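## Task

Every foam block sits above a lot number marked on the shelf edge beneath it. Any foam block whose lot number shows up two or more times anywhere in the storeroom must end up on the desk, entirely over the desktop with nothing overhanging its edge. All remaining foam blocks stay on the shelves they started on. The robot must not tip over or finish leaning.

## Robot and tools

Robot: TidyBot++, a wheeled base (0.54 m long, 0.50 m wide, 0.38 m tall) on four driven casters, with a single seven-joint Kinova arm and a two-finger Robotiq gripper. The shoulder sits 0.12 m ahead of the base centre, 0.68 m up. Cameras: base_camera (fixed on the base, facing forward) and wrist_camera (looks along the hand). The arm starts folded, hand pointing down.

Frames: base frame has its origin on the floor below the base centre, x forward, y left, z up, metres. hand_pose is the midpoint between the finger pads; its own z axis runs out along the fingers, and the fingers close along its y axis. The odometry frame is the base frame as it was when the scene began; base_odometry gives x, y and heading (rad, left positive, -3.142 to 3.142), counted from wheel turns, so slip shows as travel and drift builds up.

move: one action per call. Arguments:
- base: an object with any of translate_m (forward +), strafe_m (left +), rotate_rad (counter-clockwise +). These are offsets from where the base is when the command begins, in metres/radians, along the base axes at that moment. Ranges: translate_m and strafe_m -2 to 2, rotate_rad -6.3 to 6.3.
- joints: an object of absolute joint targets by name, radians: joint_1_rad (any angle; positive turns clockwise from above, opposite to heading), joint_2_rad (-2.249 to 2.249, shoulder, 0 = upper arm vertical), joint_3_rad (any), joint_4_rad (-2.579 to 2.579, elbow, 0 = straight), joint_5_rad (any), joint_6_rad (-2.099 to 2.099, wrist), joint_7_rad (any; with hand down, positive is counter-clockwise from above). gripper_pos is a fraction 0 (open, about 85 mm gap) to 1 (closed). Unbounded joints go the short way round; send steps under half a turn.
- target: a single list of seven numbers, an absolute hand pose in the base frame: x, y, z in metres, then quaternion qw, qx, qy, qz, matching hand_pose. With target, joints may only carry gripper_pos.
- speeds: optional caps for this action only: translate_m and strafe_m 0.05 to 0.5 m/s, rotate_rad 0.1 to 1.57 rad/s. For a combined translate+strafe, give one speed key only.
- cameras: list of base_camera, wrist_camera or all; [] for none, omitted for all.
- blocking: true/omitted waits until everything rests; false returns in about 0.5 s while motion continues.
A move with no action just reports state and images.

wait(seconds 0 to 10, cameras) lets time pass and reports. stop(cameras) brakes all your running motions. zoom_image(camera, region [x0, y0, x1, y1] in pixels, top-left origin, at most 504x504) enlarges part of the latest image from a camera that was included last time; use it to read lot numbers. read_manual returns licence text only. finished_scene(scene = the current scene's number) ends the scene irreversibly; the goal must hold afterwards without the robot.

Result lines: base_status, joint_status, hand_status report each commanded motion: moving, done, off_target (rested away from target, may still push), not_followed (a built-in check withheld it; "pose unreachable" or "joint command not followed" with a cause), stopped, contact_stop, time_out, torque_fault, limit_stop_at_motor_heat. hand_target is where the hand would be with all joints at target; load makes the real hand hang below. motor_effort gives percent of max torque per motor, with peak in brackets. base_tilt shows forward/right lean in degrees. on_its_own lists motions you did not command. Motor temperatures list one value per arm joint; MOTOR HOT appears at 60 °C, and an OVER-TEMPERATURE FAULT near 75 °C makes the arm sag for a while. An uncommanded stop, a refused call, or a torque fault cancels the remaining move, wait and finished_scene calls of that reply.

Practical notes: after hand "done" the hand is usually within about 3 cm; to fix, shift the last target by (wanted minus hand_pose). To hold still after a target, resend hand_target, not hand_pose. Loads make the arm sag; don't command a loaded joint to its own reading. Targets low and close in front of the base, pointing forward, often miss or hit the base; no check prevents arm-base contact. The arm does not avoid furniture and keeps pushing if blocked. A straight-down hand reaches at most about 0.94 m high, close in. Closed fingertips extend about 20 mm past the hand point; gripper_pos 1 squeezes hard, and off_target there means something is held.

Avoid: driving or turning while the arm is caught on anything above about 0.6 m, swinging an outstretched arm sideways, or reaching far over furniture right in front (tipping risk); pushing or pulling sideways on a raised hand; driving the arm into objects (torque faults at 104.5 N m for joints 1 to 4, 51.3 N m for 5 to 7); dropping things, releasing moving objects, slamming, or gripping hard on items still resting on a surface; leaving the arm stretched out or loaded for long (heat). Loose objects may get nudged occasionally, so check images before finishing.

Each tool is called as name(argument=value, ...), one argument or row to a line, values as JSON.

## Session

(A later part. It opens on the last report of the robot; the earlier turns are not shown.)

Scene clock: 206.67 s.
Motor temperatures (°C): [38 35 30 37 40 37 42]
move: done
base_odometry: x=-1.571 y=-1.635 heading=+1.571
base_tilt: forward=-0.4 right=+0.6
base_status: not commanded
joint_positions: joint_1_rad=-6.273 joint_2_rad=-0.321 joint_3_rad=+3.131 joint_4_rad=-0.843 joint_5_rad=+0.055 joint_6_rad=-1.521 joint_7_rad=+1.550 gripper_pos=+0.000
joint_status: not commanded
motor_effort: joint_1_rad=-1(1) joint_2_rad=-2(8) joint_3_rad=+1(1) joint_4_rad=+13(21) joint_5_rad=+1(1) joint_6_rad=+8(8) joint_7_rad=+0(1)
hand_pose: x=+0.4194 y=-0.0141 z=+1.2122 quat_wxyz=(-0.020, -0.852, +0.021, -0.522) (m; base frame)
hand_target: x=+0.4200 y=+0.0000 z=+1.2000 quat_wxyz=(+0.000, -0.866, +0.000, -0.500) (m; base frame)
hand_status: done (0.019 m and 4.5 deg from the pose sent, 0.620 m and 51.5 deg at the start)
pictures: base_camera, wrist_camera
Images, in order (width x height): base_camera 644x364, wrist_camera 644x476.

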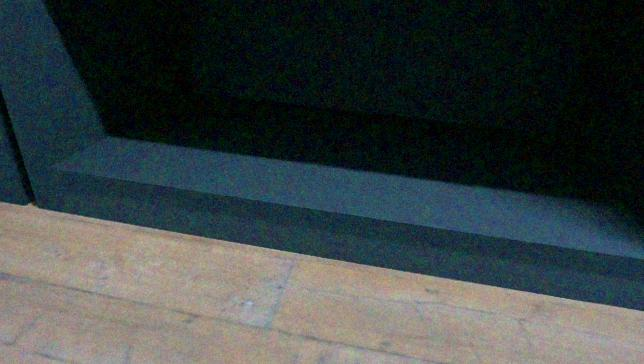

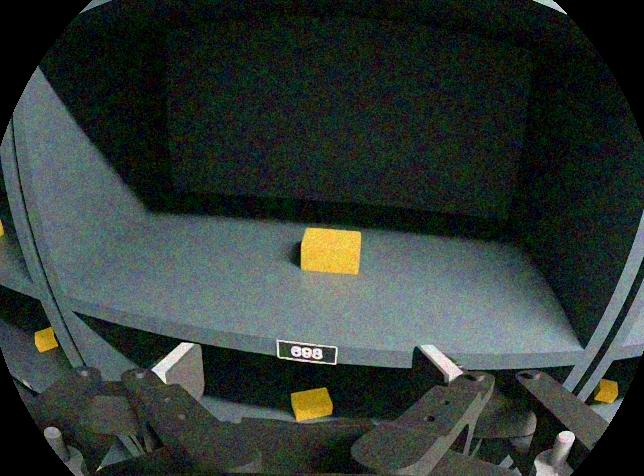

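move(
  target=[0.43, -0.1, 1.12, 0.3404, 0.5993, -0.654, 0.3119],
  cameras=["wrist_camera"],
)

Scene clock: 211.53 s.
Motor temperatures (°C): [38 35 30 37 40 37 42]
move: done
base_odometry: x=-1.571 y=-1.635 heading=+1.571
base_tilt: forward=-0.3 right=+0.6
base_status: not commanded
joint_positions: joint_1_rad=-3.848 joint_2_rad=-0.602 joint_3_rad=+2.316 joint_4_rad=-0.444 joint_5_rad=-0.278 joint_6_rad=-2.042 joint_7_rad=+1.075 gripper_pos=+0.000
joint_status: not commanded
motor_effort: joint_1_rad=-1(1) joint_2_rad=+22(22) joint_3_rad=+5(6) joint_4_rad=+4(14) joint_5_rad=+4(4) joint_6_rad=+7(9) joint_7_rad=+0(1)
hand_pose: x=+0.4074 y=-0.1224 z=+1.1469 quat_wxyz=(-0.361, -0.582, +0.650, -0.330) (m; base frame)
hand_target: x=+0.4333 y=-0.1037 z=+1.1250 quat_wxyz=(-0.343, -0.598, +0.649, -0.321) (m; base frame)
hand_status: done (0.042 m and 3.8 deg from the pose sent, 0.126 m and 92.0 deg at the start; a joint's target at an end of its range on 95 of 95 steps)
pictures: wrist_camera
Images, in order (width x height): wrist_camera 644x476.

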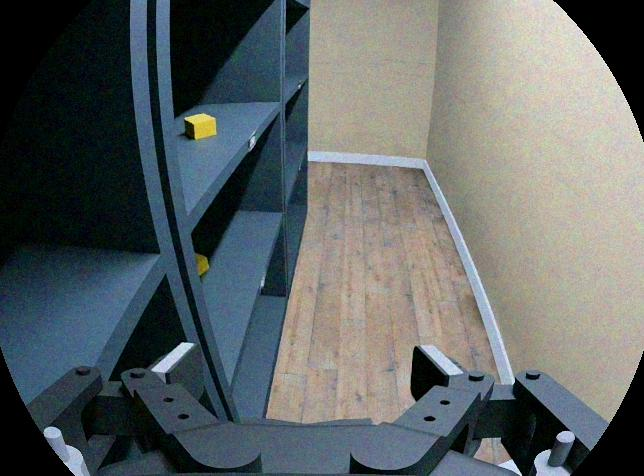

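move(
  base={"strafe_m":0.2,"translate_m":0.28},
  speeds={"translate_m":0.25},
  cameras=[],
)

move(
  target=[0.54, -0.1, 1.10, 0.3404, 0.5993, -0.654, 0.3119],
  cameras=["wrist_camera"],
)

Scene clock: 214.07 s.
Motor temperatures (°C): [38 35 30 37 40 37 42]
move: done
base_odometry: x=-1.771 y=-1.355 heading=+1.570
base_tilt: forward=-0.3 right=+0.6
base_status: done
joint_positions: joint_1_rad=-3.846 joint_2_rad=-0.619 joint_3_rad=+2.313 joint_4_rad=-0.439 joint_5_rad=-0.283 joint_6_rad=-2.045 joint_7_rad=+1.073 gripper_pos=+0.000
joint_status: not commanded
motor_effort: joint_1_rad=+0(2) joint_2_rad=+24(27) joint_3_rad=+6(6) joint_4_rad=+4(6) joint_5_rad=+4(5) joint_6_rad=+7(8) joint_7_rad=+0(1)
hand_pose: x=+0.4158 y=-0.1162 z=+1.1439 quat_wxyz=(-0.368, -0.584, +0.644, -0.331) (m; base frame)
hand_target: x=+0.4333 y=-0.1037 z=+1.1250 quat_wxyz=(-0.343, -0.598, +0.649, -0.321) (m; base frame)
hand_status: not commanded
pictures: none
No camera images: "cameras" was empty.

Scene clock: 223.53 s.
Motor temperatures (°C): [38 35 30 37 40 37 42]
move: off_target
base_odometry: x=-1.771 y=-1.355 heading=+1.570
base_tilt: forward=-0.3 right=+0.6
base_status: not commanded
joint_positions: joint_1_rad=-3.445 joint_2_rad=-0.624 joint_3_rad=+2.085 joint_4_rad=-0.005 joint_5_rad=-0.414 joint_6_rad=-2.053 joint_7_rad=+0.975 gripper_pos=+0.000
joint_status: not commanded
motor_effort: joint_1_rad=-3(19) joint_2_rad=+26(34) joint_3_rad=+3(7) joint_4_rad=+2(11) joint_5_rad=+5(7) joint_6_rad=+7(8) joint_7_rad=+0(1)
hand_pose: x=+0.5157 y=-0.1585 z=+1.1698 quat_wxyz=(-0.436, -0.575, +0.578, -0.381) (m; base frame)
hand_target: x=+0.5242 y=-0.1440 z=+1.1519 quat_wxyz=(-0.456, -0.576, +0.575, -0.361) (m; base frame)
hand_status: off_target (0.094 m and 16.4 deg from the pose sent, 0.133 m and 4.3 deg at the start; a joint's target at an end of its range on 246 of 276 steps)
pictures: wrist_camera
Images, in order (width x height): wrist_camera 644x476.

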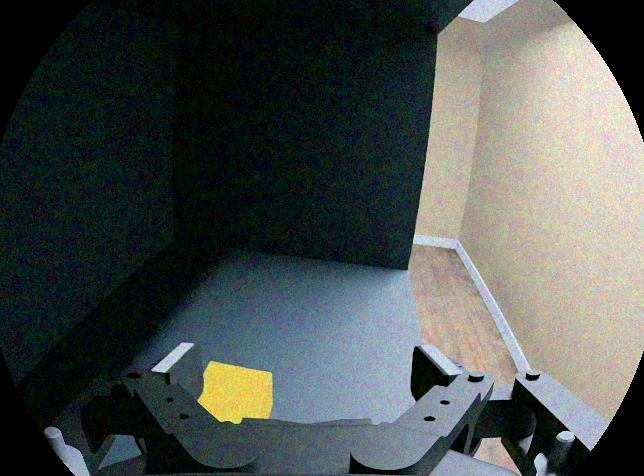

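move(
  base={"translate_m":-0.28},
  speeds={"translate_m":0.25},
  cameras=[],
)

move(
  joints={"joint_1_rad":0.2,"joint_2_rad":0.1,"joint_3_rad":3.14,"joint_4_rad":-1.1,"joint_5_rad":1.0,"joint_6_rad":-1.7,"joint_7_rad":0.5},
  cameras=[],
)

move(
  base={"strafe_m":0.2},
  cameras=["wrist_camera"],
)

Scene clock: 226.13 s.
Motor temperatures (°C): [38 35 30 37 40 37 42]
move: done
base_odometry: x=-1.772 y=-1.636 heading=+1.571
base_tilt: forward=-0.3 right=+0.6
base_status: done
joint_positions: joint_1_rad=-3.447 joint_2_rad=-0.652 joint_3_rad=+2.085 joint_4_rad=-0.005 joint_5_rad=-0.414 joint_6_rad=-2.053 joint_7_rad=+0.975 gripper_pos=+0.000
joint_status: not commanded
motor_effort: joint_1_rad=+0(4) joint_2_rad=+30(34) joint_3_rad=+3(4) joint_4_rad=-1(2) joint_5_rad=+6(6) joint_6_rad=+7(7) joint_7_rad=+0(1)
hand_pose: x=+0.5286 y=-0.1536 z=+1.1606 quat_wxyz=(-0.446, -0.579, +0.570, -0.377) (m; base frame)
hand_target: x=+0.5242 y=-0.1440 z=+1.1519 quat_wxyz=(-0.456, -0.576, +0.575, -0.361) (m; base frame)
hand_status: not commanded
pictures: none
No camera images: "cameras" was empty.

Scene clock: 230.00 s.
Motor temperatures (°C): [38 35 30 37 40 37 42]
move: done
base_odometry: x=-1.771 y=-1.636 heading=+1.571
base_tilt: forward=-0.3 right=+0.6
base_status: not commanded
joint_positions: joint_1_rad=-6.065 joint_2_rad=+0.079 joint_3_rad=+3.123 joint_4_rad=-1.071 joint_5_rad=+0.934 joint_6_rad=-1.753 joint_7_rad=+0.544 gripper_pos=+0.000
joint_status: all done
motor_effort: joint_1_rad=-1(2) joint_2_rad=-19(32) joint_3_rad=+1(4) joint_4_rad=+16(17) joint_5_rad=+7(8) joint_6_rad=+2(9) joint_7_rad=+0(1)
hand_pose: x=+0.4064 y=-0.3087 z=+1.0398 quat_wxyz=(-0.350, -0.648, +0.620, -0.270) (m; base frame)
hand_target: x=+0.4191 y=-0.3242 z=+1.0441 quat_wxyz=(-0.376, -0.631, +0.612, -0.292) (m; base frame)
hand_status: not commanded
pictures: none
No camera images: "cameras" was empty.

Scene clock: 233.43 s.
Motor temperatures (°C): [38 35 30 37 40 37 42]
move: time_out
base_odometry: x=-1.968 y=-1.635 heading=+1.566
base_tilt: forward=-0.3 right=+0.6
base_status: strafe_m time_out (by the wheels' count: +0.196 of +0.200)
joint_positions: joint_1_rad=-6.077 joint_2_rad=+0.082 joint_3_rad=+3.131 joint_4_rad=-1.073 joint_5_rad=+0.941 joint_6_rad=-1.750 joint_7_rad=+0.543 gripper_pos=+0.000
joint_status: not commanded
motor_effort: joint_1_rad=-1(5) joint_2_rad=-18(22) joint_3_rad=+0(4) joint_4_rad=+16(17) joint_5_rad=+7(9) joint_6_rad=+3(4) joint_7_rad=+0(1)
hand_pose: x=+0.4086 y=-0.3090 z=+1.0403 quat_wxyz=(-0.354, -0.648, +0.617, -0.271) (m; base frame)
hand_target: x=+0.4191 y=-0.3242 z=+1.0441 quat_wxyz=(-0.376, -0.631, +0.612, -0.292) (m; base frame)
hand_status: not commanded
pictures: wrist_camera
Images, in order (width x height): wrist_camera 644x476.

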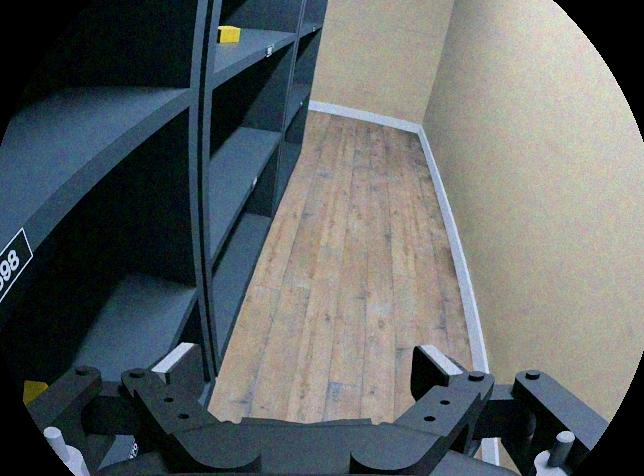

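move(
  target=[0.46, -0.25, 1.08, 0.3404, 0.5993, -0.654, 0.3119],
  cameras=[],
)

move(
  base={"translate_m":0.28},
  speeds={"translate_m":0.2},
  cameras=["wrist_camera"],
)

Scene clock: 235.33 s.
Motor temperatures (°C): [38 35 30 37 40 37 42]
move: done
base_odometry: x=-1.968 y=-1.635 heading=+1.566
base_tilt: forward=-0.3 right=+0.6
base_status: not commanded
joint_positions: joint_1_rad=-6.558 joint_2_rad=+0.210 joint_3_rad=+3.595 joint_4_rad=-0.806 joint_5_rad=+0.941 joint_6_rad=-1.826 joint_7_rad=+0.530 gripper_pos=+0.000
joint_status: not commanded
motor_effort: joint_1_rad=+0(1) joint_2_rad=-19(21) joint_3_rad=+2(2) joint_4_rad=+15(17) joint_5_rad=+7(7) joint_6_rad=+3(4) joint_7_rad=+0(1)
hand_pose: x=+0.4576 y=-0.2653 z=+1.0938 quat_wxyz=(-0.349, -0.607, +0.634, -0.328) (m; base frame)
hand_target: x=+0.4600 y=-0.2500 z=+1.0800 quat_wxyz=(-0.340, -0.599, +0.654, -0.312) (m; base frame)
hand_status: done (0.021 m and 3.2 deg from the pose sent, 0.088 m and 8.6 deg at the start)
pictures: none
No camera images: "cameras" was empty.

Scene clock: 237.53 s.
Motor temperatures (°C): [38 35 30 37 40 37 42]
move: done
base_odometry: x=-1.967 y=-1.355 heading=+1.566
base_tilt: forward=-0.3 right=+0.6
base_status: done
joint_positions: joint_1_rad=-6.546 joint_2_rad=+0.162 joint_3_rad=+3.629 joint_4_rad=-0.792 joint_5_rad=+0.939 joint_6_rad=-1.834 joint_7_rad=+0.529 gripper_pos=+0.000
joint_status: not commanded
motor_effort: joint_1_rad=-8(10) joint_2_rad=-7(20) joint_3_rad=-4(5) joint_4_rad=+13(18) joint_5_rad=+7(11) joint_6_rad=+4(5) joint_7_rad=+0(1)
hand_pose: x=+0.4242 y=-0.2813 z=+1.1098 quat_wxyz=(-0.335, -0.583, +0.661, -0.334) (m; base frame)
hand_target: x=+0.4600 y=-0.2500 z=+1.0800 quat_wxyz=(-0.340, -0.599, +0.654, -0.312) (m; base frame)
hand_status: not commanded
pictures: wrist_camera
Images, in order (width x height): wrist_camera 644x476.

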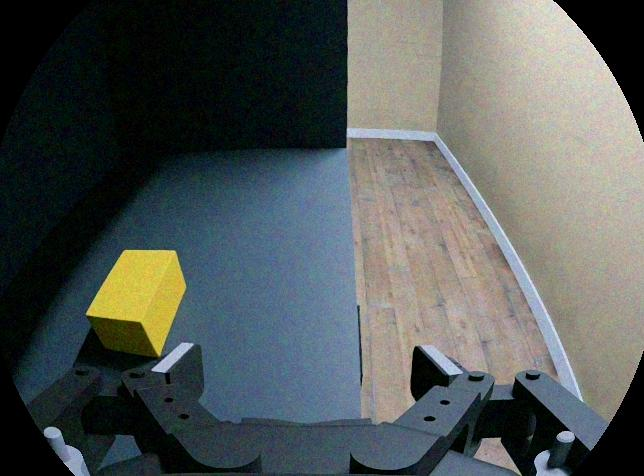

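move(
  base={"translate_m":-0.28},
  speeds={"translate_m":0.2},
  cameras=[],
)

move(
  base={"strafe_m":0.0,"rotate_rad":0.005},
  joints={"joint_1_rad":0,"joint_2_rad":-0.32,"joint_3_rad":3.14,"joint_4_rad":-1.2,"joint_5_rad":0.0,"joint_6_rad":-0.9,"joint_7_rad":1.57,"gripper_pos":1},
  cameras=[],
)

move(
  base={"strafe_m":-0.4},
  cameras=["wrist_camera"],
)

Scene clock: 242.43 s.
Motor temperatures (°C): [38 35 30 37 40 37 42]
move: time_out
base_odometry: x=-1.968 y=-1.633 heading=+1.564
base_tilt: forward=-0.4 right=+0.6
base_status: translate_m time_out (by the wheels' count: -0.277 of -0.280)
joint_positions: joint_1_rad=-6.580 joint_2_rad=+0.219 joint_3_rad=+3.611 joint_4_rad=-0.792 joint_5_rad=+0.939 joint_6_rad=-1.836 joint_7_rad=+0.529 gripper_pos=+0.000
joint_status: not commanded
motor_effort: joint_1_rad=+0(11) joint_2_rad=-19(24) joint_3_rad=+2(6) joint_4_rad=+15(17) joint_5_rad=+7(8) joint_6_rad=+4(5) joint_7_rad=+0(1)
hand_pose: x=+0.4610 y=-0.2592 z=+1.0949 quat_wxyz=(-0.348, -0.607, +0.634, -0.329) (m; base frame)
hand_target: x=+0.4600 y=-0.2500 z=+1.0800 quat_wxyz=(-0.340, -0.599, +0.654, -0.312) (m; base frame)
hand_status: not commanded
pictures: none
No camera images: "cameras" was empty.

not run: a stop that you did not command came earlier in this reply.

not run: a stop that you did not command came earlier in this reply.

move(
  joints={"joint_1_rad":0,"joint_2_rad":-0.32,"joint_3_rad":3.14,"joint_4_rad":-1.2,"joint_5_rad":0.0,"joint_6_rad":-1.2,"joint_7_rad":1.57,"gripper_pos":1},
  cameras=[],
)

move(
  base={"strafe_m":-0.4,"rotate_rad":0.006},
  cameras=["wrist_camera"],
)

Scene clock: 244.87 s.
Motor temperatures (°C): [38 35 30 37 40 37 42]
move: done
base_odometry: x=-1.968 y=-1.633 heading=+1.564
base_tilt: forward=-0.4 right=+0.6
base_status: not commanded
joint_positions: joint_1_rad=-6.303 joint_2_rad=-0.316 joint_3_rad=+3.153 joint_4_rad=-1.169 joint_5_rad=+0.072 joint_6_rad=-1.257 joint_7_rad=+1.525 gripper_pos=+0.999
joint_status: all done
motor_effort: joint_1_rad=-1(2) joint_2_rad=-6(21) joint_3_rad=+0(3) joint_4_rad=+18(18) joint_5_rad=+1(8) joint_6_rad=+7(9) joint_7_rad=+0(1)
hand_pose: x=+0.4920 y=-0.0185 z=+1.1290 quat_wxyz=(-0.020, -0.869, +0.024, -0.493) (m; base frame)
hand_target: x=+0.5007 y=+0.0022 z=+1.1297 quat_wxyz=(+0.000, -0.862, +0.000, -0.506) (m; base frame)
hand_status: not commanded
pictures: none
No camera images: "cameras" was empty.

Scene clock: 247.03 s.
Motor temperatures (°C): [38 35 30 37 40 37 42]
move: done
base_odometry: x=-1.568 y=-1.635 heading=+1.569
base_tilt: forward=-0.3 right=+0.6
base_status: done
joint_positions: joint_1_rad=-6.299 joint_2_rad=-0.316 joint_3_rad=+3.148 joint_4_rad=-1.170 joint_5_rad=+0.065 joint_6_rad=-1.255 joint_7_rad=+1.527 gripper_pos=+0.999
joint_status: not commanded
motor_effort: joint_1_rad=+0(1) joint_2_rad=-6(8) joint_3_rad=+0(2) joint_4_rad=+18(19) joint_5_rad=+1(2) joint_6_rad=+7(8) joint_7_rad=+0(0)
hand_pose: x=+0.4923 y=-0.0151 z=+1.1290 quat_wxyz=(-0.018, -0.869, +0.022, -0.494) (m; base frame)
hand_target: x=+0.5007 y=+0.0022 z=+1.1297 quat_wxyz=(+0.000, -0.862, +0.000, -0.506) (m; base frame)
hand_status: not commanded
pictures: wrist_camera
Images, in order (width x height): wrist_camera 644x476.

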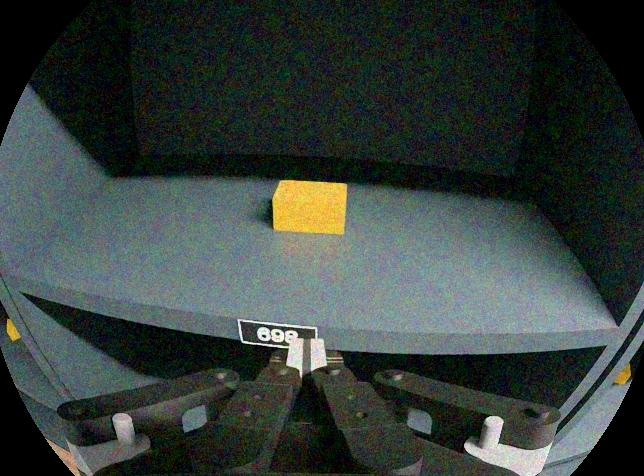

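move(
  base={"translate_m":0.25},
  speeds={"translate_m":0.25},
  cameras=[],
)

move(
  target=[0.48, -0.068, 1.045, 0, 0.895, 0, 0.446],
  cameras=["wrist_camera"],
)

Scene clock: 250.27 s.
Motor temperatures (°C): [38 35 30 37 40 37 42]
move: done
base_odometry: x=-1.567 y=-1.385 heading=+1.569
base_tilt: forward=-0.4 right=+0.6
base_status: done
joint_positions: joint_1_rad=-6.299 joint_2_rad=-0.319 joint_3_rad=+3.148 joint_4_rad=-1.173 joint_5_rad=+0.065 joint_6_rad=-1.253 joint_7_rad=+1.527 gripper_pos=+0.999
joint_status: not commanded
motor_effort: joint_1_rad=-1(1) joint_2_rad=-5(10) joint_3_rad=+0(1) joint_4_rad=+18(19) joint_5_rad=+1(2) joint_6_rad=+7(9) joint_7_rad=+0(1)
hand_pose: x=+0.4915 y=-0.0151 z=+1.1295 quat_wxyz=(-0.018, -0.868, +0.022, -0.495) (m; base frame)
hand_target: x=+0.5007 y=+0.0022 z=+1.1297 quat_wxyz=(+0.000, -0.862, +0.000, -0.506) (m; base frame)
hand_status: not commanded
pictures: none
No camera images: "cameras" was empty.

Scene clock: 251.60 s.
Motor temperatures (°C): [38 35 30 37 40 37 42]
move: done
base_odometry: x=-1.567 y=-1.385 heading=+1.569
base_tilt: forward=-0.3 right=+0.6
base_status: not commanded
joint_positions: joint_1_rad=-6.346 joint_2_rad=-0.365 joint_3_rad=+3.382 joint_4_rad=-1.379 joint_5_rad=+0.000 joint_6_rad=-1.247 joint_7_rad=+1.719 gripper_pos=+0.999
joint_status: not commanded
motor_effort: joint_1_rad=-1(1) joint_2_rad=-5(7) joint_3_rad=-1(2) joint_4_rad=+19(20) joint_5_rad=+0(2) joint_6_rad=+6(8) joint_7_rad=+0(1)
hand_pose: x=+0.4725 y=-0.0869 z=+1.0390 quat_wxyz=(-0.027, -0.906, +0.024, -0.422) (m; base frame)
hand_target: x=+0.4800 y=-0.0680 z=+1.0450 quat_wxyz=(+0.000, -0.895, +0.000, -0.446) (m; base frame)
hand_status: done (0.021 m and 5.1 deg from the pose sent, 0.100 m and 7.2 deg at the start)
pictures: wrist_camera
Images, in order (width x height): wrist_camera 644x476.

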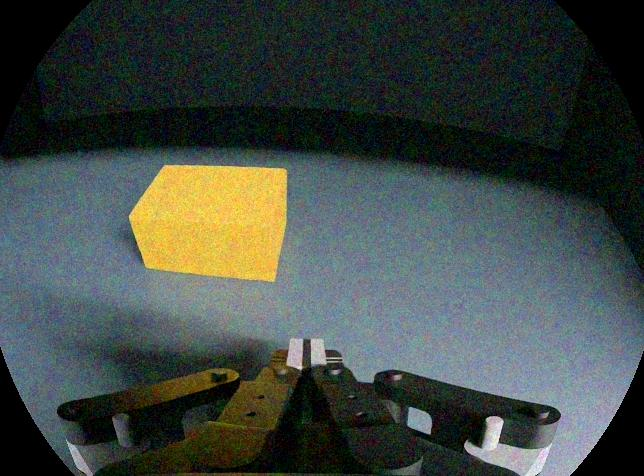

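move(
  target=[0.48, -0.037, 1.045, 0, 0.895, 0, 0.446],
  cameras=[],
)

move(
  target=[0.6, -0.04, 1.045, 0, 0.895, 0, 0.446],
  cameras=["wrist_camera"],
)

Scene clock: 252.80 s.
Motor temperatures (°C): [38 35 30 37 40 37 42]
move: done
base_odometry: x=-1.567 y=-1.385 heading=+1.569
base_tilt: forward=-0.4 right=+0.6
base_status: not commanded
joint_positions: joint_1_rad=-6.345 joint_2_rad=-0.369 joint_3_rad=+3.291 joint_4_rad=-1.386 joint_5_rad=-0.001 joint_6_rad=-1.241 joint_7_rad=+1.705 gripper_pos=+0.999
joint_status: not commanded
motor_effort: joint_1_rad=+0(1) joint_2_rad=-5(6) joint_3_rad=+0(2) joint_4_rad=+19(20) joint_5_rad=+0(1) joint_6_rad=+7(8) joint_7_rad=+0(0)
hand_pose: x=+0.4758 y=-0.0456 z=+1.0408 quat_wxyz=(-0.021, -0.904, -0.014, -0.426) (m; base frame)
hand_target: x=+0.4800 y=-0.0370 z=+1.0450 quat_wxyz=(+0.000, -0.895, +0.000, -0.446) (m; base frame)
hand_status: done (0.010 m and 3.8 deg from the pose sent, 0.051 m and 5.1 deg at the start)
pictures: none
No camera images: "cameras" was empty.

Scene clock: 254.33 s.
Motor temperatures (°C): [38 35 30 37 40 37 42]
move: done
base_odometry: x=-1.567 y=-1.385 heading=+1.569
base_tilt: forward=-0.3 right=+0.6
base_status: not commanded
joint_positions: joint_1_rad=-6.297 joint_2_rad=-0.129 joint_3_rad=+3.291 joint_4_rad=-1.272 joint_5_rad=-0.044 joint_6_rad=-1.147 joint_7_rad=+1.705 gripper_pos=+0.999
joint_status: not commanded
motor_effort: joint_1_rad=-1(1) joint_2_rad=-14(17) joint_3_rad=+0(1) joint_4_rad=+20(21) joint_5_rad=+0(0) joint_6_rad=+7(8) joint_7_rad=-1(1)
hand_pose: x=+0.5842 y=-0.0551 z=+1.0244 quat_wxyz=(-0.025, -0.911, +0.004, -0.413) (m; base frame)
hand_target: x=+0.6000 y=-0.0400 z=+1.0450 quat_wxyz=(+0.000, -0.895, +0.000, -0.446) (m; base frame)
hand_status: done (0.030 m and 5.1 deg from the pose sent, 0.124 m and 3.8 deg at the start)
pictures: wrist_camera
Images, in order (width x height): wrist_camera 644x476.

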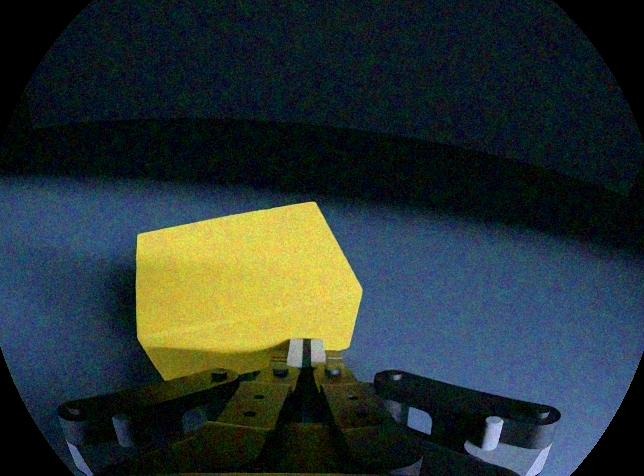

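move(
  target=[0.665, -0.035, 1.055, 0, 0.895, 0, 0.446],
  cameras=["wrist_camera"],
)

move(
  target=[0.50, -0.0, 1.13, 0, 0.895, 0, 0.446],
  cameras=["wrist_camera"],
)

Scene clock: 255.67 s.
Motor temperatures (°C): [38 35 30 37 40 37 42]
move: done
base_odometry: x=-1.567 y=-1.385 heading=+1.569
base_tilt: forward=-0.3 right=+0.6
base_status: not commanded
joint_positions: joint_1_rad=-6.253 joint_2_rad=+0.023 joint_3_rad=+3.236 joint_4_rad=-1.082 joint_5_rad=-0.046 joint_6_rad=-1.147 joint_7_rad=+1.705 gripper_pos=+0.999
joint_status: not commanded
motor_effort: joint_1_rad=-1(1) joint_2_rad=-19(21) joint_3_rad=+0(0) joint_4_rad=+19(21) joint_5_rad=+0(0) joint_6_rad=+7(8) joint_7_rad=+0(1)
hand_pose: x=+0.6502 y=-0.0512 z=+1.0479 quat_wxyz=(-0.034, -0.902, -0.005, -0.430) (m; base frame)
hand_target: x=+0.6650 y=-0.0350 z=+1.0550 quat_wxyz=(+0.000, -0.895, +0.000, -0.446) (m; base frame)
hand_status: done (0.023 m and 4.4 deg from the pose sent, 0.089 m and 5.1 deg at the start)
pictures: wrist_camera
Images, in order (width x height): wrist_camera 644x476.

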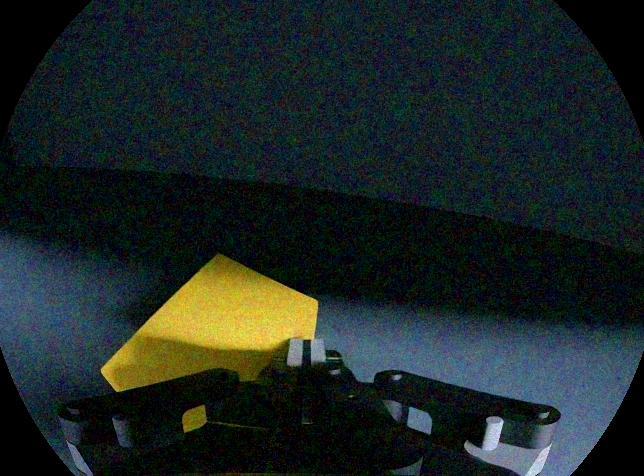

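Scene clock: 257.23 s.
Motor temperatures (°C): [38 35 30 37 40 37 42]
move: done
base_odometry: x=-1.567 y=-1.385 heading=+1.569
base_tilt: forward=-0.3 right=+0.6
base_status: not commanded
joint_positions: joint_1_rad=-6.281 joint_2_rad=-0.220 joint_3_rad=+3.169 joint_4_rad=-0.994 joint_5_rad=-0.046 joint_6_rad=-1.390 joint_7_rad=+1.615 gripper_pos=+0.999
joint_status: not commanded
motor_effort: joint_1_rad=+0(1) joint_2_rad=-8(23) joint_3_rad=+0(1) joint_4_rad=+17(21) joint_5_rad=+0(1) joint_6_rad=+8(8) joint_7_rad=+0(1)
hand_pose: x=+0.5054 y=+0.0015 z=+1.1434 quat_wxyz=(+0.008, -0.883, -0.012, -0.470) (m; base frame)
hand_target: x=+0.5000 y=+0.0000 z=+1.1300 quat_wxyz=(+0.000, -0.895, +0.000, -0.446) (m; base frame)
hand_status: done (0.015 m and 3.5 deg from the pose sent, 0.179 m and 4.4 deg at the start)
pictures: wrist_camera
Images, in order (width x height): wrist_camera 644x476.

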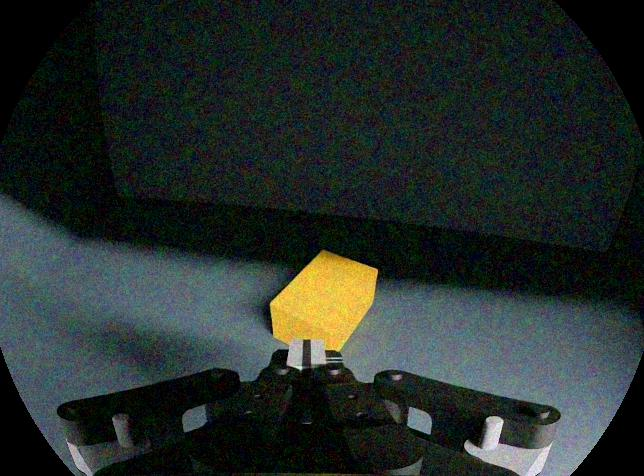

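move(
  target=[0.54, 0.06, 1.10, 0.0926, 0.8966, -0.2235, 0.3716],
  joints={"gripper_pos":0},
  cameras=["wrist_camera"],
)

Scene clock: 259.77 s.
Motor temperatures (°C): [38 35 30 37 40 37 42]
move: done
base_odometry: x=-1.567 y=-1.385 heading=+1.569
base_tilt: forward=-0.3 right=+0.6
base_status: not commanded
joint_positions: joint_1_rad=-6.881 joint_2_rad=+0.114 joint_3_rad=+3.150 joint_4_rad=-0.675 joint_5_rad=+0.652 joint_6_rad=-1.797 joint_7_rad=+0.893 gripper_pos=+0.000
joint_status: all done
motor_effort: joint_1_rad=-1(1) joint_2_rad=-18(20) joint_3_rad=+0(1) joint_4_rad=+15(17) joint_5_rad=+5(5) joint_6_rad=+5(8) joint_7_rad=+0(1)
hand_pose: x=+0.5458 y=+0.0659 z=+1.1011 quat_wxyz=(-0.072, -0.903, +0.195, -0.376) (m; base frame)
hand_target: x=+0.5400 y=+0.0600 z=+1.1000 quat_wxyz=(-0.093, -0.896, +0.223, -0.372) (m; base frame)
hand_status: done (0.008 m and 4.1 deg from the pose sent, 0.081 m and 31.5 deg at the start)
pictures: wrist_camera
Images, in order (width x height): wrist_camera 644x476.

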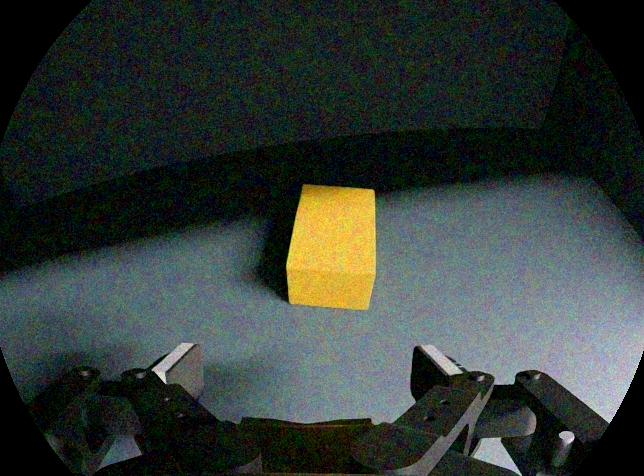

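move(
  target=[0.63, 0.005, 1.10, 0.0926, 0.8966, -0.2235, 0.3716],
  cameras=["wrist_camera"],
)

Scene clock: 263.17 s.
Motor temperatures (°C): [38 35 30 37 40 37 42]
move: done
base_odometry: x=-1.567 y=-1.385 heading=+1.569
base_tilt: forward=-0.3 right=+0.6
base_status: not commanded
joint_positions: joint_1_rad=-6.723 joint_2_rad=+0.288 joint_3_rad=+3.387 joint_4_rad=-0.428 joint_5_rad=+0.471 joint_6_rad=-1.799 joint_7_rad=+1.053 gripper_pos=+0.000
joint_status: not commanded
motor_effort: joint_1_rad=-1(2) joint_2_rad=-23(25) joint_3_rad=+1(2) joint_4_rad=+14(15) joint_5_rad=+4(5) joint_6_rad=+5(6) joint_7_rad=+0(1)
hand_pose: x=+0.6138 y=-0.0070 z=+1.1032 quat_wxyz=(-0.108, -0.888, +0.252, -0.369) (m; base frame)
hand_target: x=+0.6300 y=+0.0050 z=+1.1000 quat_wxyz=(-0.093, -0.896, +0.223, -0.372) (m; base frame)
hand_status: done (0.020 m and 3.9 deg from the pose sent, 0.104 m and 4.1 deg at the start)
pictures: wrist_camera
Images, in order (width x height): wrist_camera 644x476.

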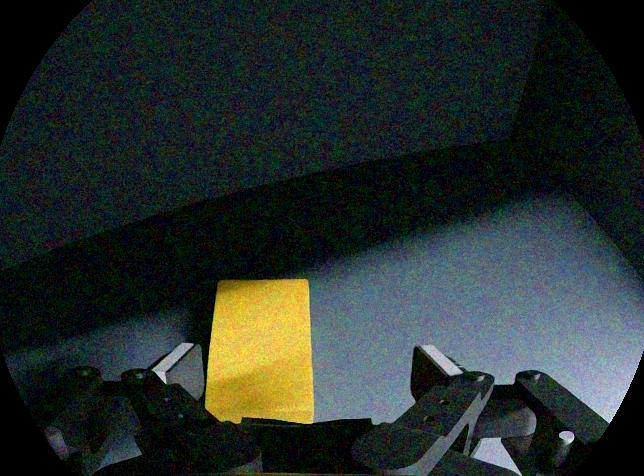

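move(
  target=[0.668, 0.016, 1.09, 0.0926, 0.8966, -0.2235, 0.3716],
  cameras=["wrist_camera"],
)

Scene clock: 264.83 s.
Motor temperatures (°C): [38 35 30 37 40 37 42]
move: done
base_odometry: x=-1.567 y=-1.385 heading=+1.569
base_tilt: forward=-0.3 right=+0.6
base_status: not commanded
joint_positions: joint_1_rad=-6.683 joint_2_rad=+0.423 joint_3_rad=+3.443 joint_4_rad=-0.237 joint_5_rad=+0.377 joint_6_rad=-1.799 joint_7_rad=+1.082 gripper_pos=+0.000
joint_status: not commanded
motor_effort: joint_1_rad=+0(1) joint_2_rad=-28(30) joint_3_rad=+2(2) joint_4_rad=+14(15) joint_5_rad=+4(4) joint_6_rad=+6(6) joint_7_rad=+0(0)
hand_pose: x=+0.6636 y=+0.0084 z=+1.1035 quat_wxyz=(-0.100, -0.881, +0.246, -0.391) (m; base frame)
hand_target: x=+0.6680 y=+0.0160 z=+1.0900 quat_wxyz=(-0.093, -0.896, +0.223, -0.372) (m; base frame)
hand_status: done (0.016 m and 3.9 deg from the pose sent, 0.060 m and 3.9 deg at the start)
pictures: wrist_camera
Images, in order (width x height): wrist_camera 644x476.

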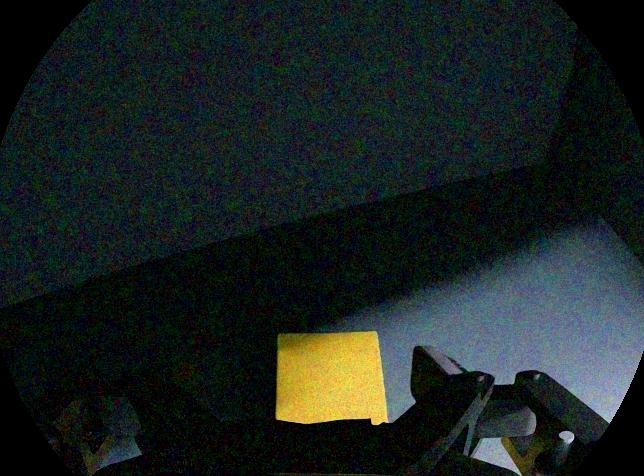

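move(
  target=[0.662, 0.006, 1.025, 0.0926, 0.8966, -0.2235, 0.3716],
  cameras=["wrist_camera"],
)

Scene clock: 266.90 s.
Motor temperatures (°C): [38 35 30 37 40 37 42]
move: done
base_odometry: x=-1.567 y=-1.385 heading=+1.569
base_tilt: forward=-0.3 right=+0.6
base_status: not commanded
joint_positions: joint_1_rad=-6.683 joint_2_rad=+0.221 joint_3_rad=+3.290 joint_4_rad=-0.822 joint_5_rad=+0.414 joint_6_rad=-1.523 joint_7_rad=+0.963 gripper_pos=+0.000
joint_status: not commanded
motor_effort: joint_1_rad=+0(1) joint_2_rad=-25(28) joint_3_rad=+1(2) joint_4_rad=+18(18) joint_5_rad=+4(4) joint_6_rad=+5(6) joint_7_rad=+0(1)
hand_pose: x=+0.6517 y=+0.0218 z=+1.0169 quat_wxyz=(-0.078, -0.912, +0.208, -0.344) (m; base frame)
hand_target: x=+0.6620 y=+0.0060 z=+1.0250 quat_wxyz=(-0.093, -0.896, +0.223, -0.372) (m; base frame)
hand_status: done (0.021 m and 4.4 deg from the pose sent, 0.079 m and 3.9 deg at the start)
pictures: wrist_camera
Images, in order (width x height): wrist_camera 644x476.

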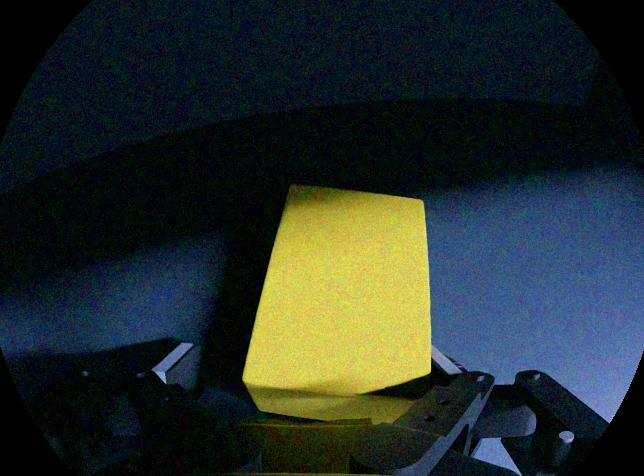

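move(
  target=[0.656, -0.013, 1.03, 0.0926, 0.8966, -0.2235, 0.3716],
  cameras=["wrist_camera"],
)

move(
  joints={"gripper_pos":0.5},
  cameras=["wrist_camera"],
)

Scene clock: 267.93 s.
Motor temperatures (°C): [38 35 30 37 40 37 42]
move: done
base_odometry: x=-1.567 y=-1.385 heading=+1.569
base_tilt: forward=-0.3 right=+0.6
base_status: not commanded
joint_positions: joint_1_rad=-6.632 joint_2_rad=+0.195 joint_3_rad=+3.275 joint_4_rad=-0.834 joint_5_rad=+0.414 joint_6_rad=-1.512 joint_7_rad=+0.963 gripper_pos=+0.000
joint_status: not commanded
motor_effort: joint_1_rad=-1(2) joint_2_rad=-24(26) joint_3_rad=+1(2) joint_4_rad=+18(18) joint_5_rad=+4(5) joint_6_rad=+5(5) joint_7_rad=+0(1)
hand_pose: x=+0.6458 y=-0.0011 z=+1.0262 quat_wxyz=(-0.077, -0.905, +0.225, -0.352) (m; base frame)
hand_target: x=+0.6560 y=-0.0130 z=+1.0300 quat_wxyz=(-0.093, -0.896, +0.223, -0.372) (m; base frame)
hand_status: done (0.016 m and 3.1 deg from the pose sent, 0.037 m and 4.4 deg at the start)
pictures: wrist_camera
Images, in order (width x height): wrist_camera 644x476.

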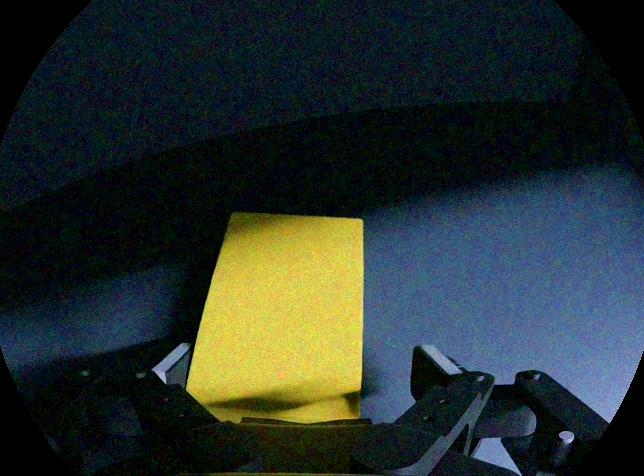

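Scene clock: 268.80 s.
Motor temperatures (°C): [38 35 30 37 40 37 42]
move: off_target
base_odometry: x=-1.567 y=-1.385 heading=+1.569
base_tilt: forward=-0.3 right=+0.6
base_status: not commanded
joint_positions: joint_1_rad=-6.632 joint_2_rad=+0.191 joint_3_rad=+3.275 joint_4_rad=-0.836 joint_5_rad=+0.414 joint_6_rad=-1.509 joint_7_rad=+0.963 gripper_pos=+0.399
joint_status: gripper_pos off_target (ended at +0.399, target +0.500)
motor_effort: joint_1_rad=+0(1) joint_2_rad=-23(24) joint_3_rad=+1(1) joint_4_rad=+17(18) joint_5_rad=+4(4) joint_6_rad=+5(6) joint_7_rad=+0(1)
hand_pose: x=+0.6451 y=-0.0014 z=+1.0275 quat_wxyz=(-0.076, -0.905, +0.225, -0.353) (m; base frame)
hand_target: x=+0.6560 y=-0.0130 z=+1.0300 quat_wxyz=(-0.093, -0.896, +0.223, -0.372) (m; base frame)
hand_status: not commanded
pictures: wrist_camera
Images, in order (width x height): wrist_camera 644x476.

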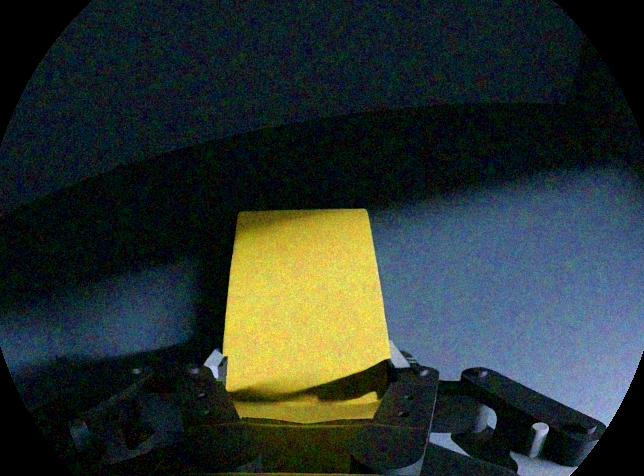

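move(
  target=[0.62, 0.0, 1.11, 0.0926, 0.8966, -0.2235, 0.3716],
  joints={"gripper_pos":0.65},
  cameras=["wrist_camera"],
)

move(
  base={"translate_m":-0.27},
  speeds={"translate_m":0.3},
  cameras=[],
)

move(
  target=[0.42, 0.02, 1.07, 0.0926, 0.8966, -0.2235, 0.3716],
  cameras=["wrist_camera"],
)

Scene clock: 270.90 s.
Motor temperatures (°C): [38 35 30 37 40 37 42]
move: off_target
base_odometry: x=-1.567 y=-1.385 heading=+1.569
base_tilt: forward=-0.3 right=+0.6
base_status: not commanded
joint_positions: joint_1_rad=-6.677 joint_2_rad=+0.284 joint_3_rad=+3.399 joint_4_rad=-0.370 joint_5_rad=+0.414 joint_6_rad=-1.765 joint_7_rad=+1.083 gripper_pos=+0.399
joint_status: gripper_pos off_target (ended at +0.399, target +0.650)
motor_effort: joint_1_rad=+0(1) joint_2_rad=-24(25) joint_3_rad=+1(1) joint_4_rad=+14(18) joint_5_rad=+3(5) joint_6_rad=+6(7) joint_7_rad=+0(1)
hand_pose: x=+0.6204 y=-0.0166 z=+1.1284 quat_wxyz=(-0.086, -0.878, +0.249, -0.400) (m; base frame)
hand_target: x=+0.6200 y=+0.0000 z=+1.1100 quat_wxyz=(-0.093, -0.896, +0.223, -0.372) (m; base frame)
hand_status: done (0.025 m and 5.0 deg from the pose sent, 0.086 m and 3.0 deg at the start)
pictures: wrist_camera
Images, in order (width x height): wrist_camera 644x476.

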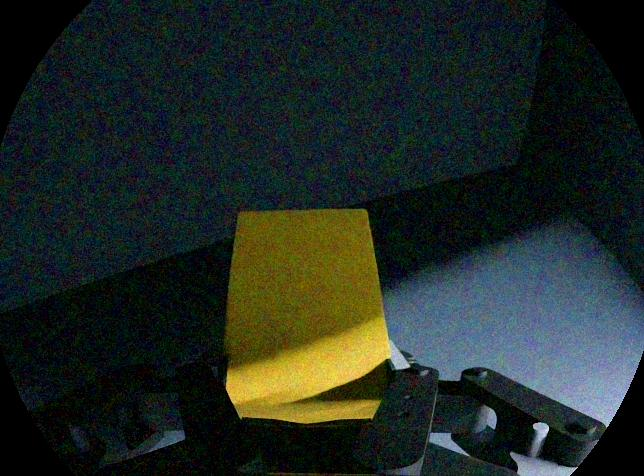

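Scene clock: 272.87 s.
Motor temperatures (°C): [38 35 30 37 40 37 42]
move: done
base_odometry: x=-1.568 y=-1.655 heading=+1.569
base_tilt: forward=-0.3 right=+0.6
base_status: done
joint_positions: joint_1_rad=-6.684 joint_2_rad=+0.297 joint_3_rad=+3.402 joint_4_rad=-0.365 joint_5_rad=+0.414 joint_6_rad=-1.774 joint_7_rad=+1.085 gripper_pos=+0.399
joint_status: not commanded
motor_effort: joint_1_rad=-1(2) joint_2_rad=-24(27) joint_3_rad=+1(2) joint_4_rad=+14(16) joint_5_rad=+4(4) joint_6_rad=+6(7) joint_7_rad=+0(1)
hand_pose: x=+0.6236 y=-0.0121 z=+1.1227 quat_wxyz=(-0.090, -0.881, +0.247, -0.394) (m; base frame)
hand_target: x=+0.6200 y=+0.0000 z=+1.1100 quat_wxyz=(-0.093, -0.896, +0.223, -0.372) (m; base frame)
hand_status: not commanded
pictures: none
No camera images: "cameras" was empty.

Scene clock: 275.03 s.
Motor temperatures (°C): [38 35 30 37 40 37 42]
move: done
base_odometry: x=-1.568 y=-1.655 heading=+1.569
base_tilt: forward=-0.3 right=+0.6
base_status: not commanded
joint_positions: joint_1_rad=-5.865 joint_2_rad=-0.285 joint_3_rad=+2.552 joint_4_rad=-1.053 joint_5_rad=+0.371 joint_6_rad=-1.720 joint_7_rad=+1.053 gripper_pos=+0.399
joint_status: not commanded
motor_effort: joint_1_rad=+0(2) joint_2_rad=-2(25) joint_3_rad=+2(3) joint_4_rad=+15(16) joint_5_rad=+4(5) joint_6_rad=+5(7) joint_7_rad=+0(1)
hand_pose: x=+0.4090 y=-0.0030 z=+1.0768 quat_wxyz=(-0.127, -0.896, +0.224, -0.362) (m; base frame)
hand_target: x=+0.4200 y=+0.0200 z=+1.0700 quat_wxyz=(-0.093, -0.896, +0.223, -0.372) (m; base frame)
hand_status: done (0.026 m and 4.1 deg from the pose sent, 0.213 m and 4.2 deg at the start)
pictures: wrist_camera
Images, in order (width x height): wrist_camera 644x476.

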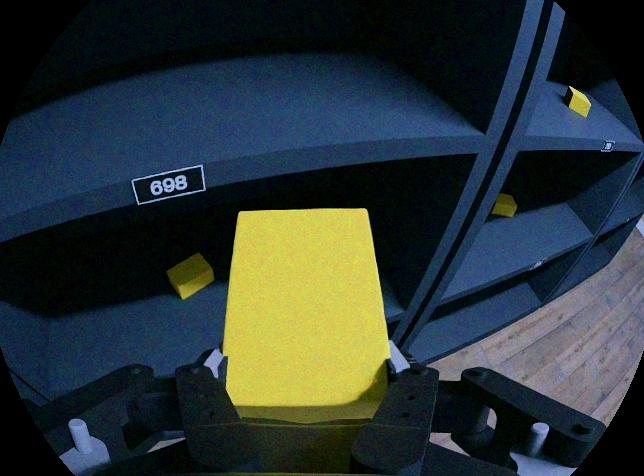

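move(
  base={"strafe_m":-1.5},
  cameras=[],
)

move(
  base={"strafe_m":-1.4},
  cameras=["wrist_camera"],
)

move(
  base={"translate_m":1.7},
  cameras=[],
)

move(
  base={"strafe_m":1.07},
  cameras=["wrist_camera"],
)

Scene clock: 279.60 s.
Motor temperatures (°C): [38 35 30 37 40 37 42]
move: done
base_odometry: x=-0.068 y=-1.659 heading=+1.570
base_tilt: forward=-0.3 right=+0.5
base_status: done
joint_positions: joint_1_rad=-5.959 joint_2_rad=-0.334 joint_3_rad=+2.383 joint_4_rad=-1.052 joint_5_rad=+0.117 joint_6_rad=-1.591 joint_7_rad=+1.053 gripper_pos=+0.399
joint_status: not commanded
motor_effort: joint_1_rad=+22(24) joint_2_rad=+8(11) joint_3_rad=+34(37) joint_4_rad=+10(16) joint_5_rad=+40(44) joint_6_rad=-8(11) joint_7_rad=-5(5)
hand_pose: x=+0.3950 y=+0.1825 z=+1.0755 quat_wxyz=(+0.020, -0.917, +0.032, -0.397) (m; base frame)
hand_target: x=+0.4200 y=+0.0200 z=+1.0700 quat_wxyz=(-0.093, -0.896, +0.223, -0.372) (m; base frame)
hand_status: not commanded
pictures: none
No camera images: "cameras" was empty.

Scene clock: 287.33 s.
Motor temperatures (°C): [38 35 30 37 40 37 42]
move: time_out
base_odometry: x=+0.313 y=-1.661 heading=+1.614
base_tilt: forward=-0.4 right=+0.5
base_status: strafe_m time_out (by the wheels' count: -0.381 of -1.400)
joint_positions: joint_1_rad=-5.972 joint_2_rad=-0.372 joint_3_rad=+2.376 joint_4_rad=-1.043 joint_5_rad=+0.089 joint_6_rad=-1.607 joint_7_rad=+1.048 gripper_pos=+0.402
joint_status: not commanded
motor_effort: joint_1_rad=+24(36) joint_2_rad=+17(26) joint_3_rad=+36(54) joint_4_rad=+10(17) joint_5_rad=+43(64) joint_6_rad=-3(24) joint_7_rad=-5(9)
hand_pose: x=+0.3712 y=+0.1997 z=+1.0797 quat_wxyz=(+0.028, -0.914, +0.018, -0.403) (m; base frame)
hand_target: x=+0.4200 y=+0.0200 z=+1.0700 quat_wxyz=(-0.093, -0.896, +0.223, -0.372) (m; base frame)
hand_status: not commanded
pictures: wrist_camera
Images, in order (width x height): wrist_camera 644x476.

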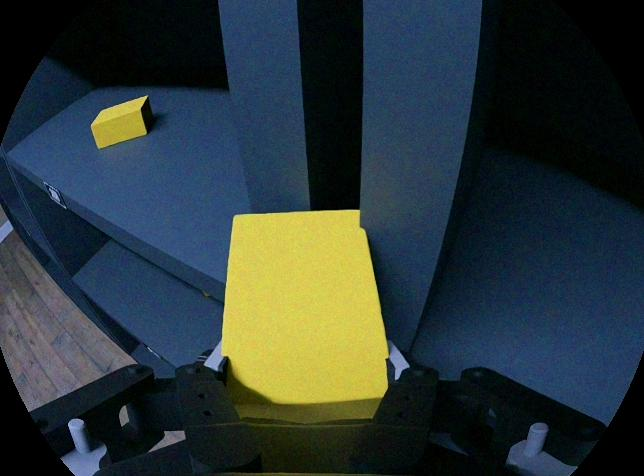

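not run: a stop that you did not command came earlier in this reply.

not run: a stop that you did not command came earlier in this reply.

move(
  base={"strafe_m":0.2},
  cameras=[],
)

move(
  base={"translate_m":-0.15,"rotate_rad":-0.043},
)

Scene clock: 289.17 s.
Motor temperatures (°C): [38 35 30 37 40 37 42]
move: done
base_odometry: x=+0.113 y=-1.670 heading=+1.613
base_tilt: forward=-0.4 right=+0.6
base_status: done
joint_positions: joint_1_rad=-5.857 joint_2_rad=-0.333 joint_3_rad=+2.532 joint_4_rad=-1.059 joint_5_rad=+0.271 joint_6_rad=-1.702 joint_7_rad=+1.042 gripper_pos=+0.402
joint_status: not commanded
motor_effort: joint_1_rad=+1(24) joint_2_rad=+5(25) joint_3_rad=+5(37) joint_4_rad=+13(17) joint_5_rad=+6(43) joint_6_rad=+8(18) joint_7_rad=+0(5)
hand_pose: x=+0.3992 y=+0.0388 z=+1.0769 quat_wxyz=(-0.088, -0.901, +0.200, -0.375) (m; base frame)
hand_target: x=+0.4200 y=+0.0200 z=+1.0700 quat_wxyz=(-0.093, -0.896, +0.223, -0.372) (m; base frame)
hand_status: not commanded
pictures: none
No camera images: "cameras" was empty.

Scene clock: 290.67 s.
Motor temperatures (°C): [38 35 30 37 40 37 42]
move: done
base_odometry: x=+0.119 y=-1.820 heading=+1.570
base_tilt: forward=-0.4 right=+0.6
base_status: done
joint_positions: joint_1_rad=-5.850 joint_2_rad=-0.305 joint_3_rad=+2.537 joint_4_rad=-1.060 joint_5_rad=+0.273 joint_6_rad=-1.699 joint_7_rad=+1.042 gripper_pos=+0.402
joint_status: not commanded
motor_effort: joint_1_rad=-1(4) joint_2_rad=-2(6) joint_3_rad=+3(9) joint_4_rad=+15(17) joint_5_rad=+4(11) joint_6_rad=+6(8) joint_7_rad=+0(1)
hand_pose: x=+0.4098 y=+0.0303 z=+1.0705 quat_wxyz=(-0.087, -0.905, +0.206, -0.363) (m; base frame)
hand_target: x=+0.4200 y=+0.0200 z=+1.0700 quat_wxyz=(-0.093, -0.896, +0.223, -0.372) (m; base frame)
hand_status: not commanded
pictures: base_camera, wrist_camera
Images, in order (width x height): base_camera 644x364, wrist_camera 644x476.

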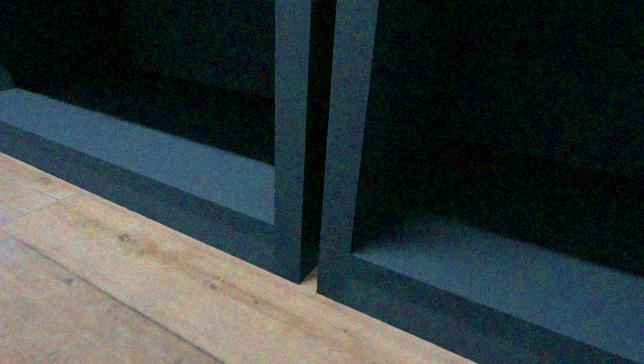

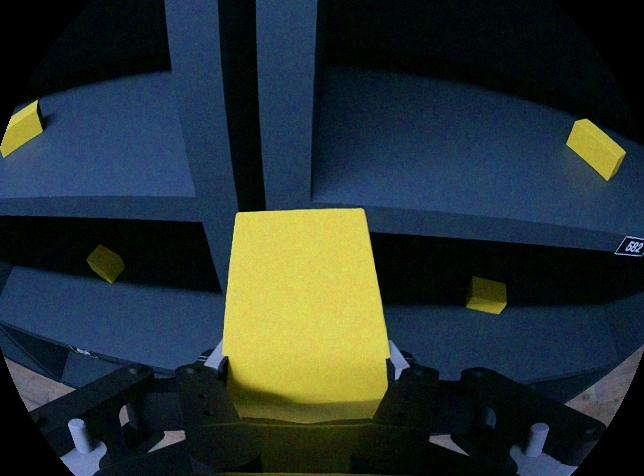

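move(
  base={"translate_m":-0.1},
  cameras=[],
)

move(
  base={"rotate_rad":-0.5},
)

Scene clock: 292.57 s.
Motor temperatures (°C): [38 35 30 37 40 37 42]
move: done
base_odometry: x=+0.119 y=-1.920 heading=+1.570
base_tilt: forward=-0.4 right=+0.6
base_status: done
joint_positions: joint_1_rad=-5.850 joint_2_rad=-0.306 joint_3_rad=+2.537 joint_4_rad=-1.060 joint_5_rad=+0.273 joint_6_rad=-1.699 joint_7_rad=+1.042 gripper_pos=+0.402
joint_status: not commanded
motor_effort: joint_1_rad=+0(1) joint_2_rad=-2(5) joint_3_rad=+3(4) joint_4_rad=+16(16) joint_5_rad=+4(5) joint_6_rad=+6(6) joint_7_rad=+0(1)
hand_pose: x=+0.4095 y=+0.0304 z=+1.0706 quat_wxyz=(-0.087, -0.905, +0.206, -0.363) (m; base frame)
hand_target: x=+0.4200 y=+0.0200 z=+1.0700 quat_wxyz=(-0.093, -0.896, +0.223, -0.372) (m; base frame)
hand_status: not commanded
pictures: none
No camera images: "cameras" was empty.

Scene clock: 294.00 s.
Motor temperatures (°C): [38 35 30 37 40 37 42]
move: done
base_odometry: x=+0.119 y=-1.920 heading=+1.071
base_tilt: forward=-0.3 right=+0.6
base_status: done
joint_positions: joint_1_rad=-5.850 joint_2_rad=-0.302 joint_3_rad=+2.537 joint_4_rad=-1.060 joint_5_rad=+0.273 joint_6_rad=-1.699 joint_7_rad=+1.042 gripper_pos=+0.402
joint_status: not commanded
motor_effort: joint_1_rad=-1(1) joint_2_rad=-2(4) joint_3_rad=+3(5) joint_4_rad=+16(16) joint_5_rad=+4(5) joint_6_rad=+6(6) joint_7_rad=+0(0)
hand_pose: x=+0.4109 y=+0.0297 z=+1.0697 quat_wxyz=(-0.087, -0.905, +0.206, -0.361) (m; base frame)
hand_target: x=+0.4200 y=+0.0200 z=+1.0700 quat_wxyz=(-0.093, -0.896, +0.223, -0.372) (m; base frame)
hand_status: not commanded
pictures: base_camera, wrist_camera
Images, in order (width x height): base_camera 644x364, wrist_camera 644x476.

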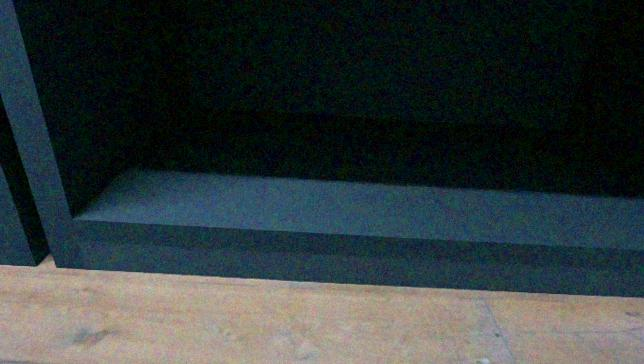

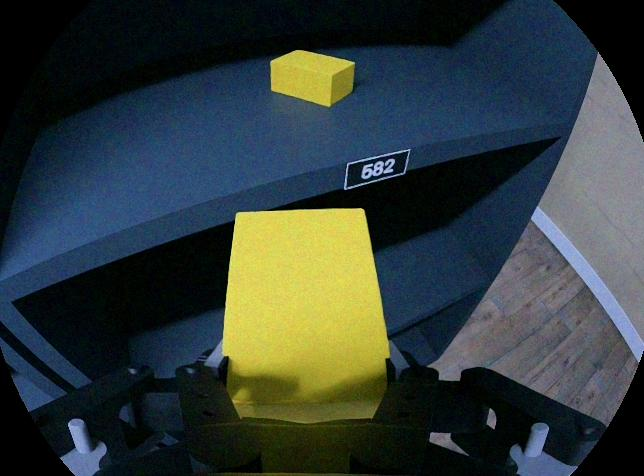

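move(
  base={"strafe_m":-0.45},
)

Scene clock: 296.30 s.
Motor temperatures (°C): [38 35 30 37 40 37 42]
move: done
base_odometry: x=+0.514 y=-2.136 heading=+1.070
base_tilt: forward=-0.3 right=+0.6
base_status: done
joint_positions: joint_1_rad=-5.850 joint_2_rad=-0.300 joint_3_rad=+2.538 joint_4_rad=-1.060 joint_5_rad=+0.273 joint_6_rad=-1.699 joint_7_rad=+1.042 gripper_pos=+0.402
joint_status: not commanded
motor_effort: joint_1_rad=+0(1) joint_2_rad=-2(5) joint_3_rad=+3(5) joint_4_rad=+16(16) joint_5_rad=+4(5) joint_6_rad=+5(6) joint_7_rad=+0(1)
hand_pose: x=+0.4116 y=+0.0289 z=+1.0692 quat_wxyz=(-0.086, -0.905, +0.207, -0.361) (m; base frame)
hand_target: x=+0.4200 y=+0.0200 z=+1.0700 quat_wxyz=(-0.093, -0.896, +0.223, -0.372) (m; base frame)
hand_status: not commanded
pictures: base_camera, wrist_camera
Images, in order (width x height): base_camera 644x364, wrist_camera 644x476.

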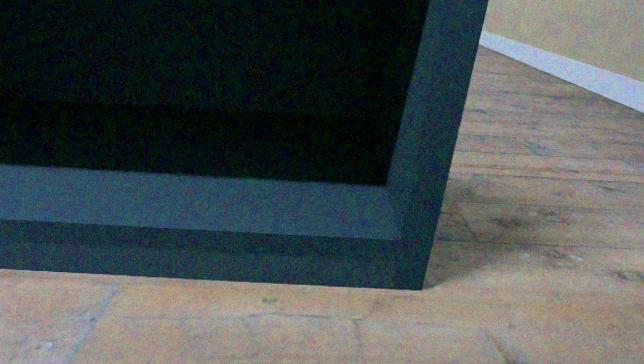

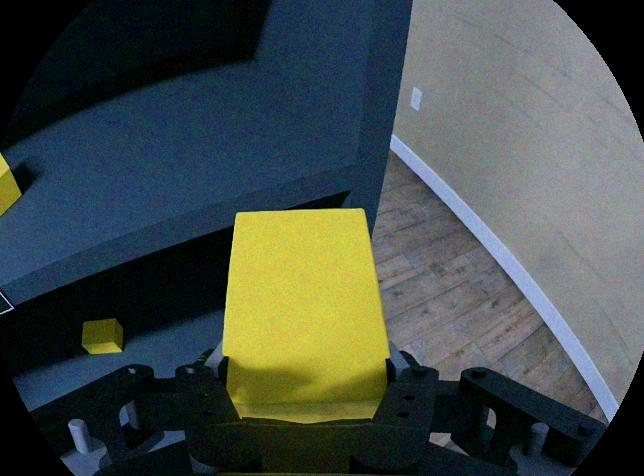

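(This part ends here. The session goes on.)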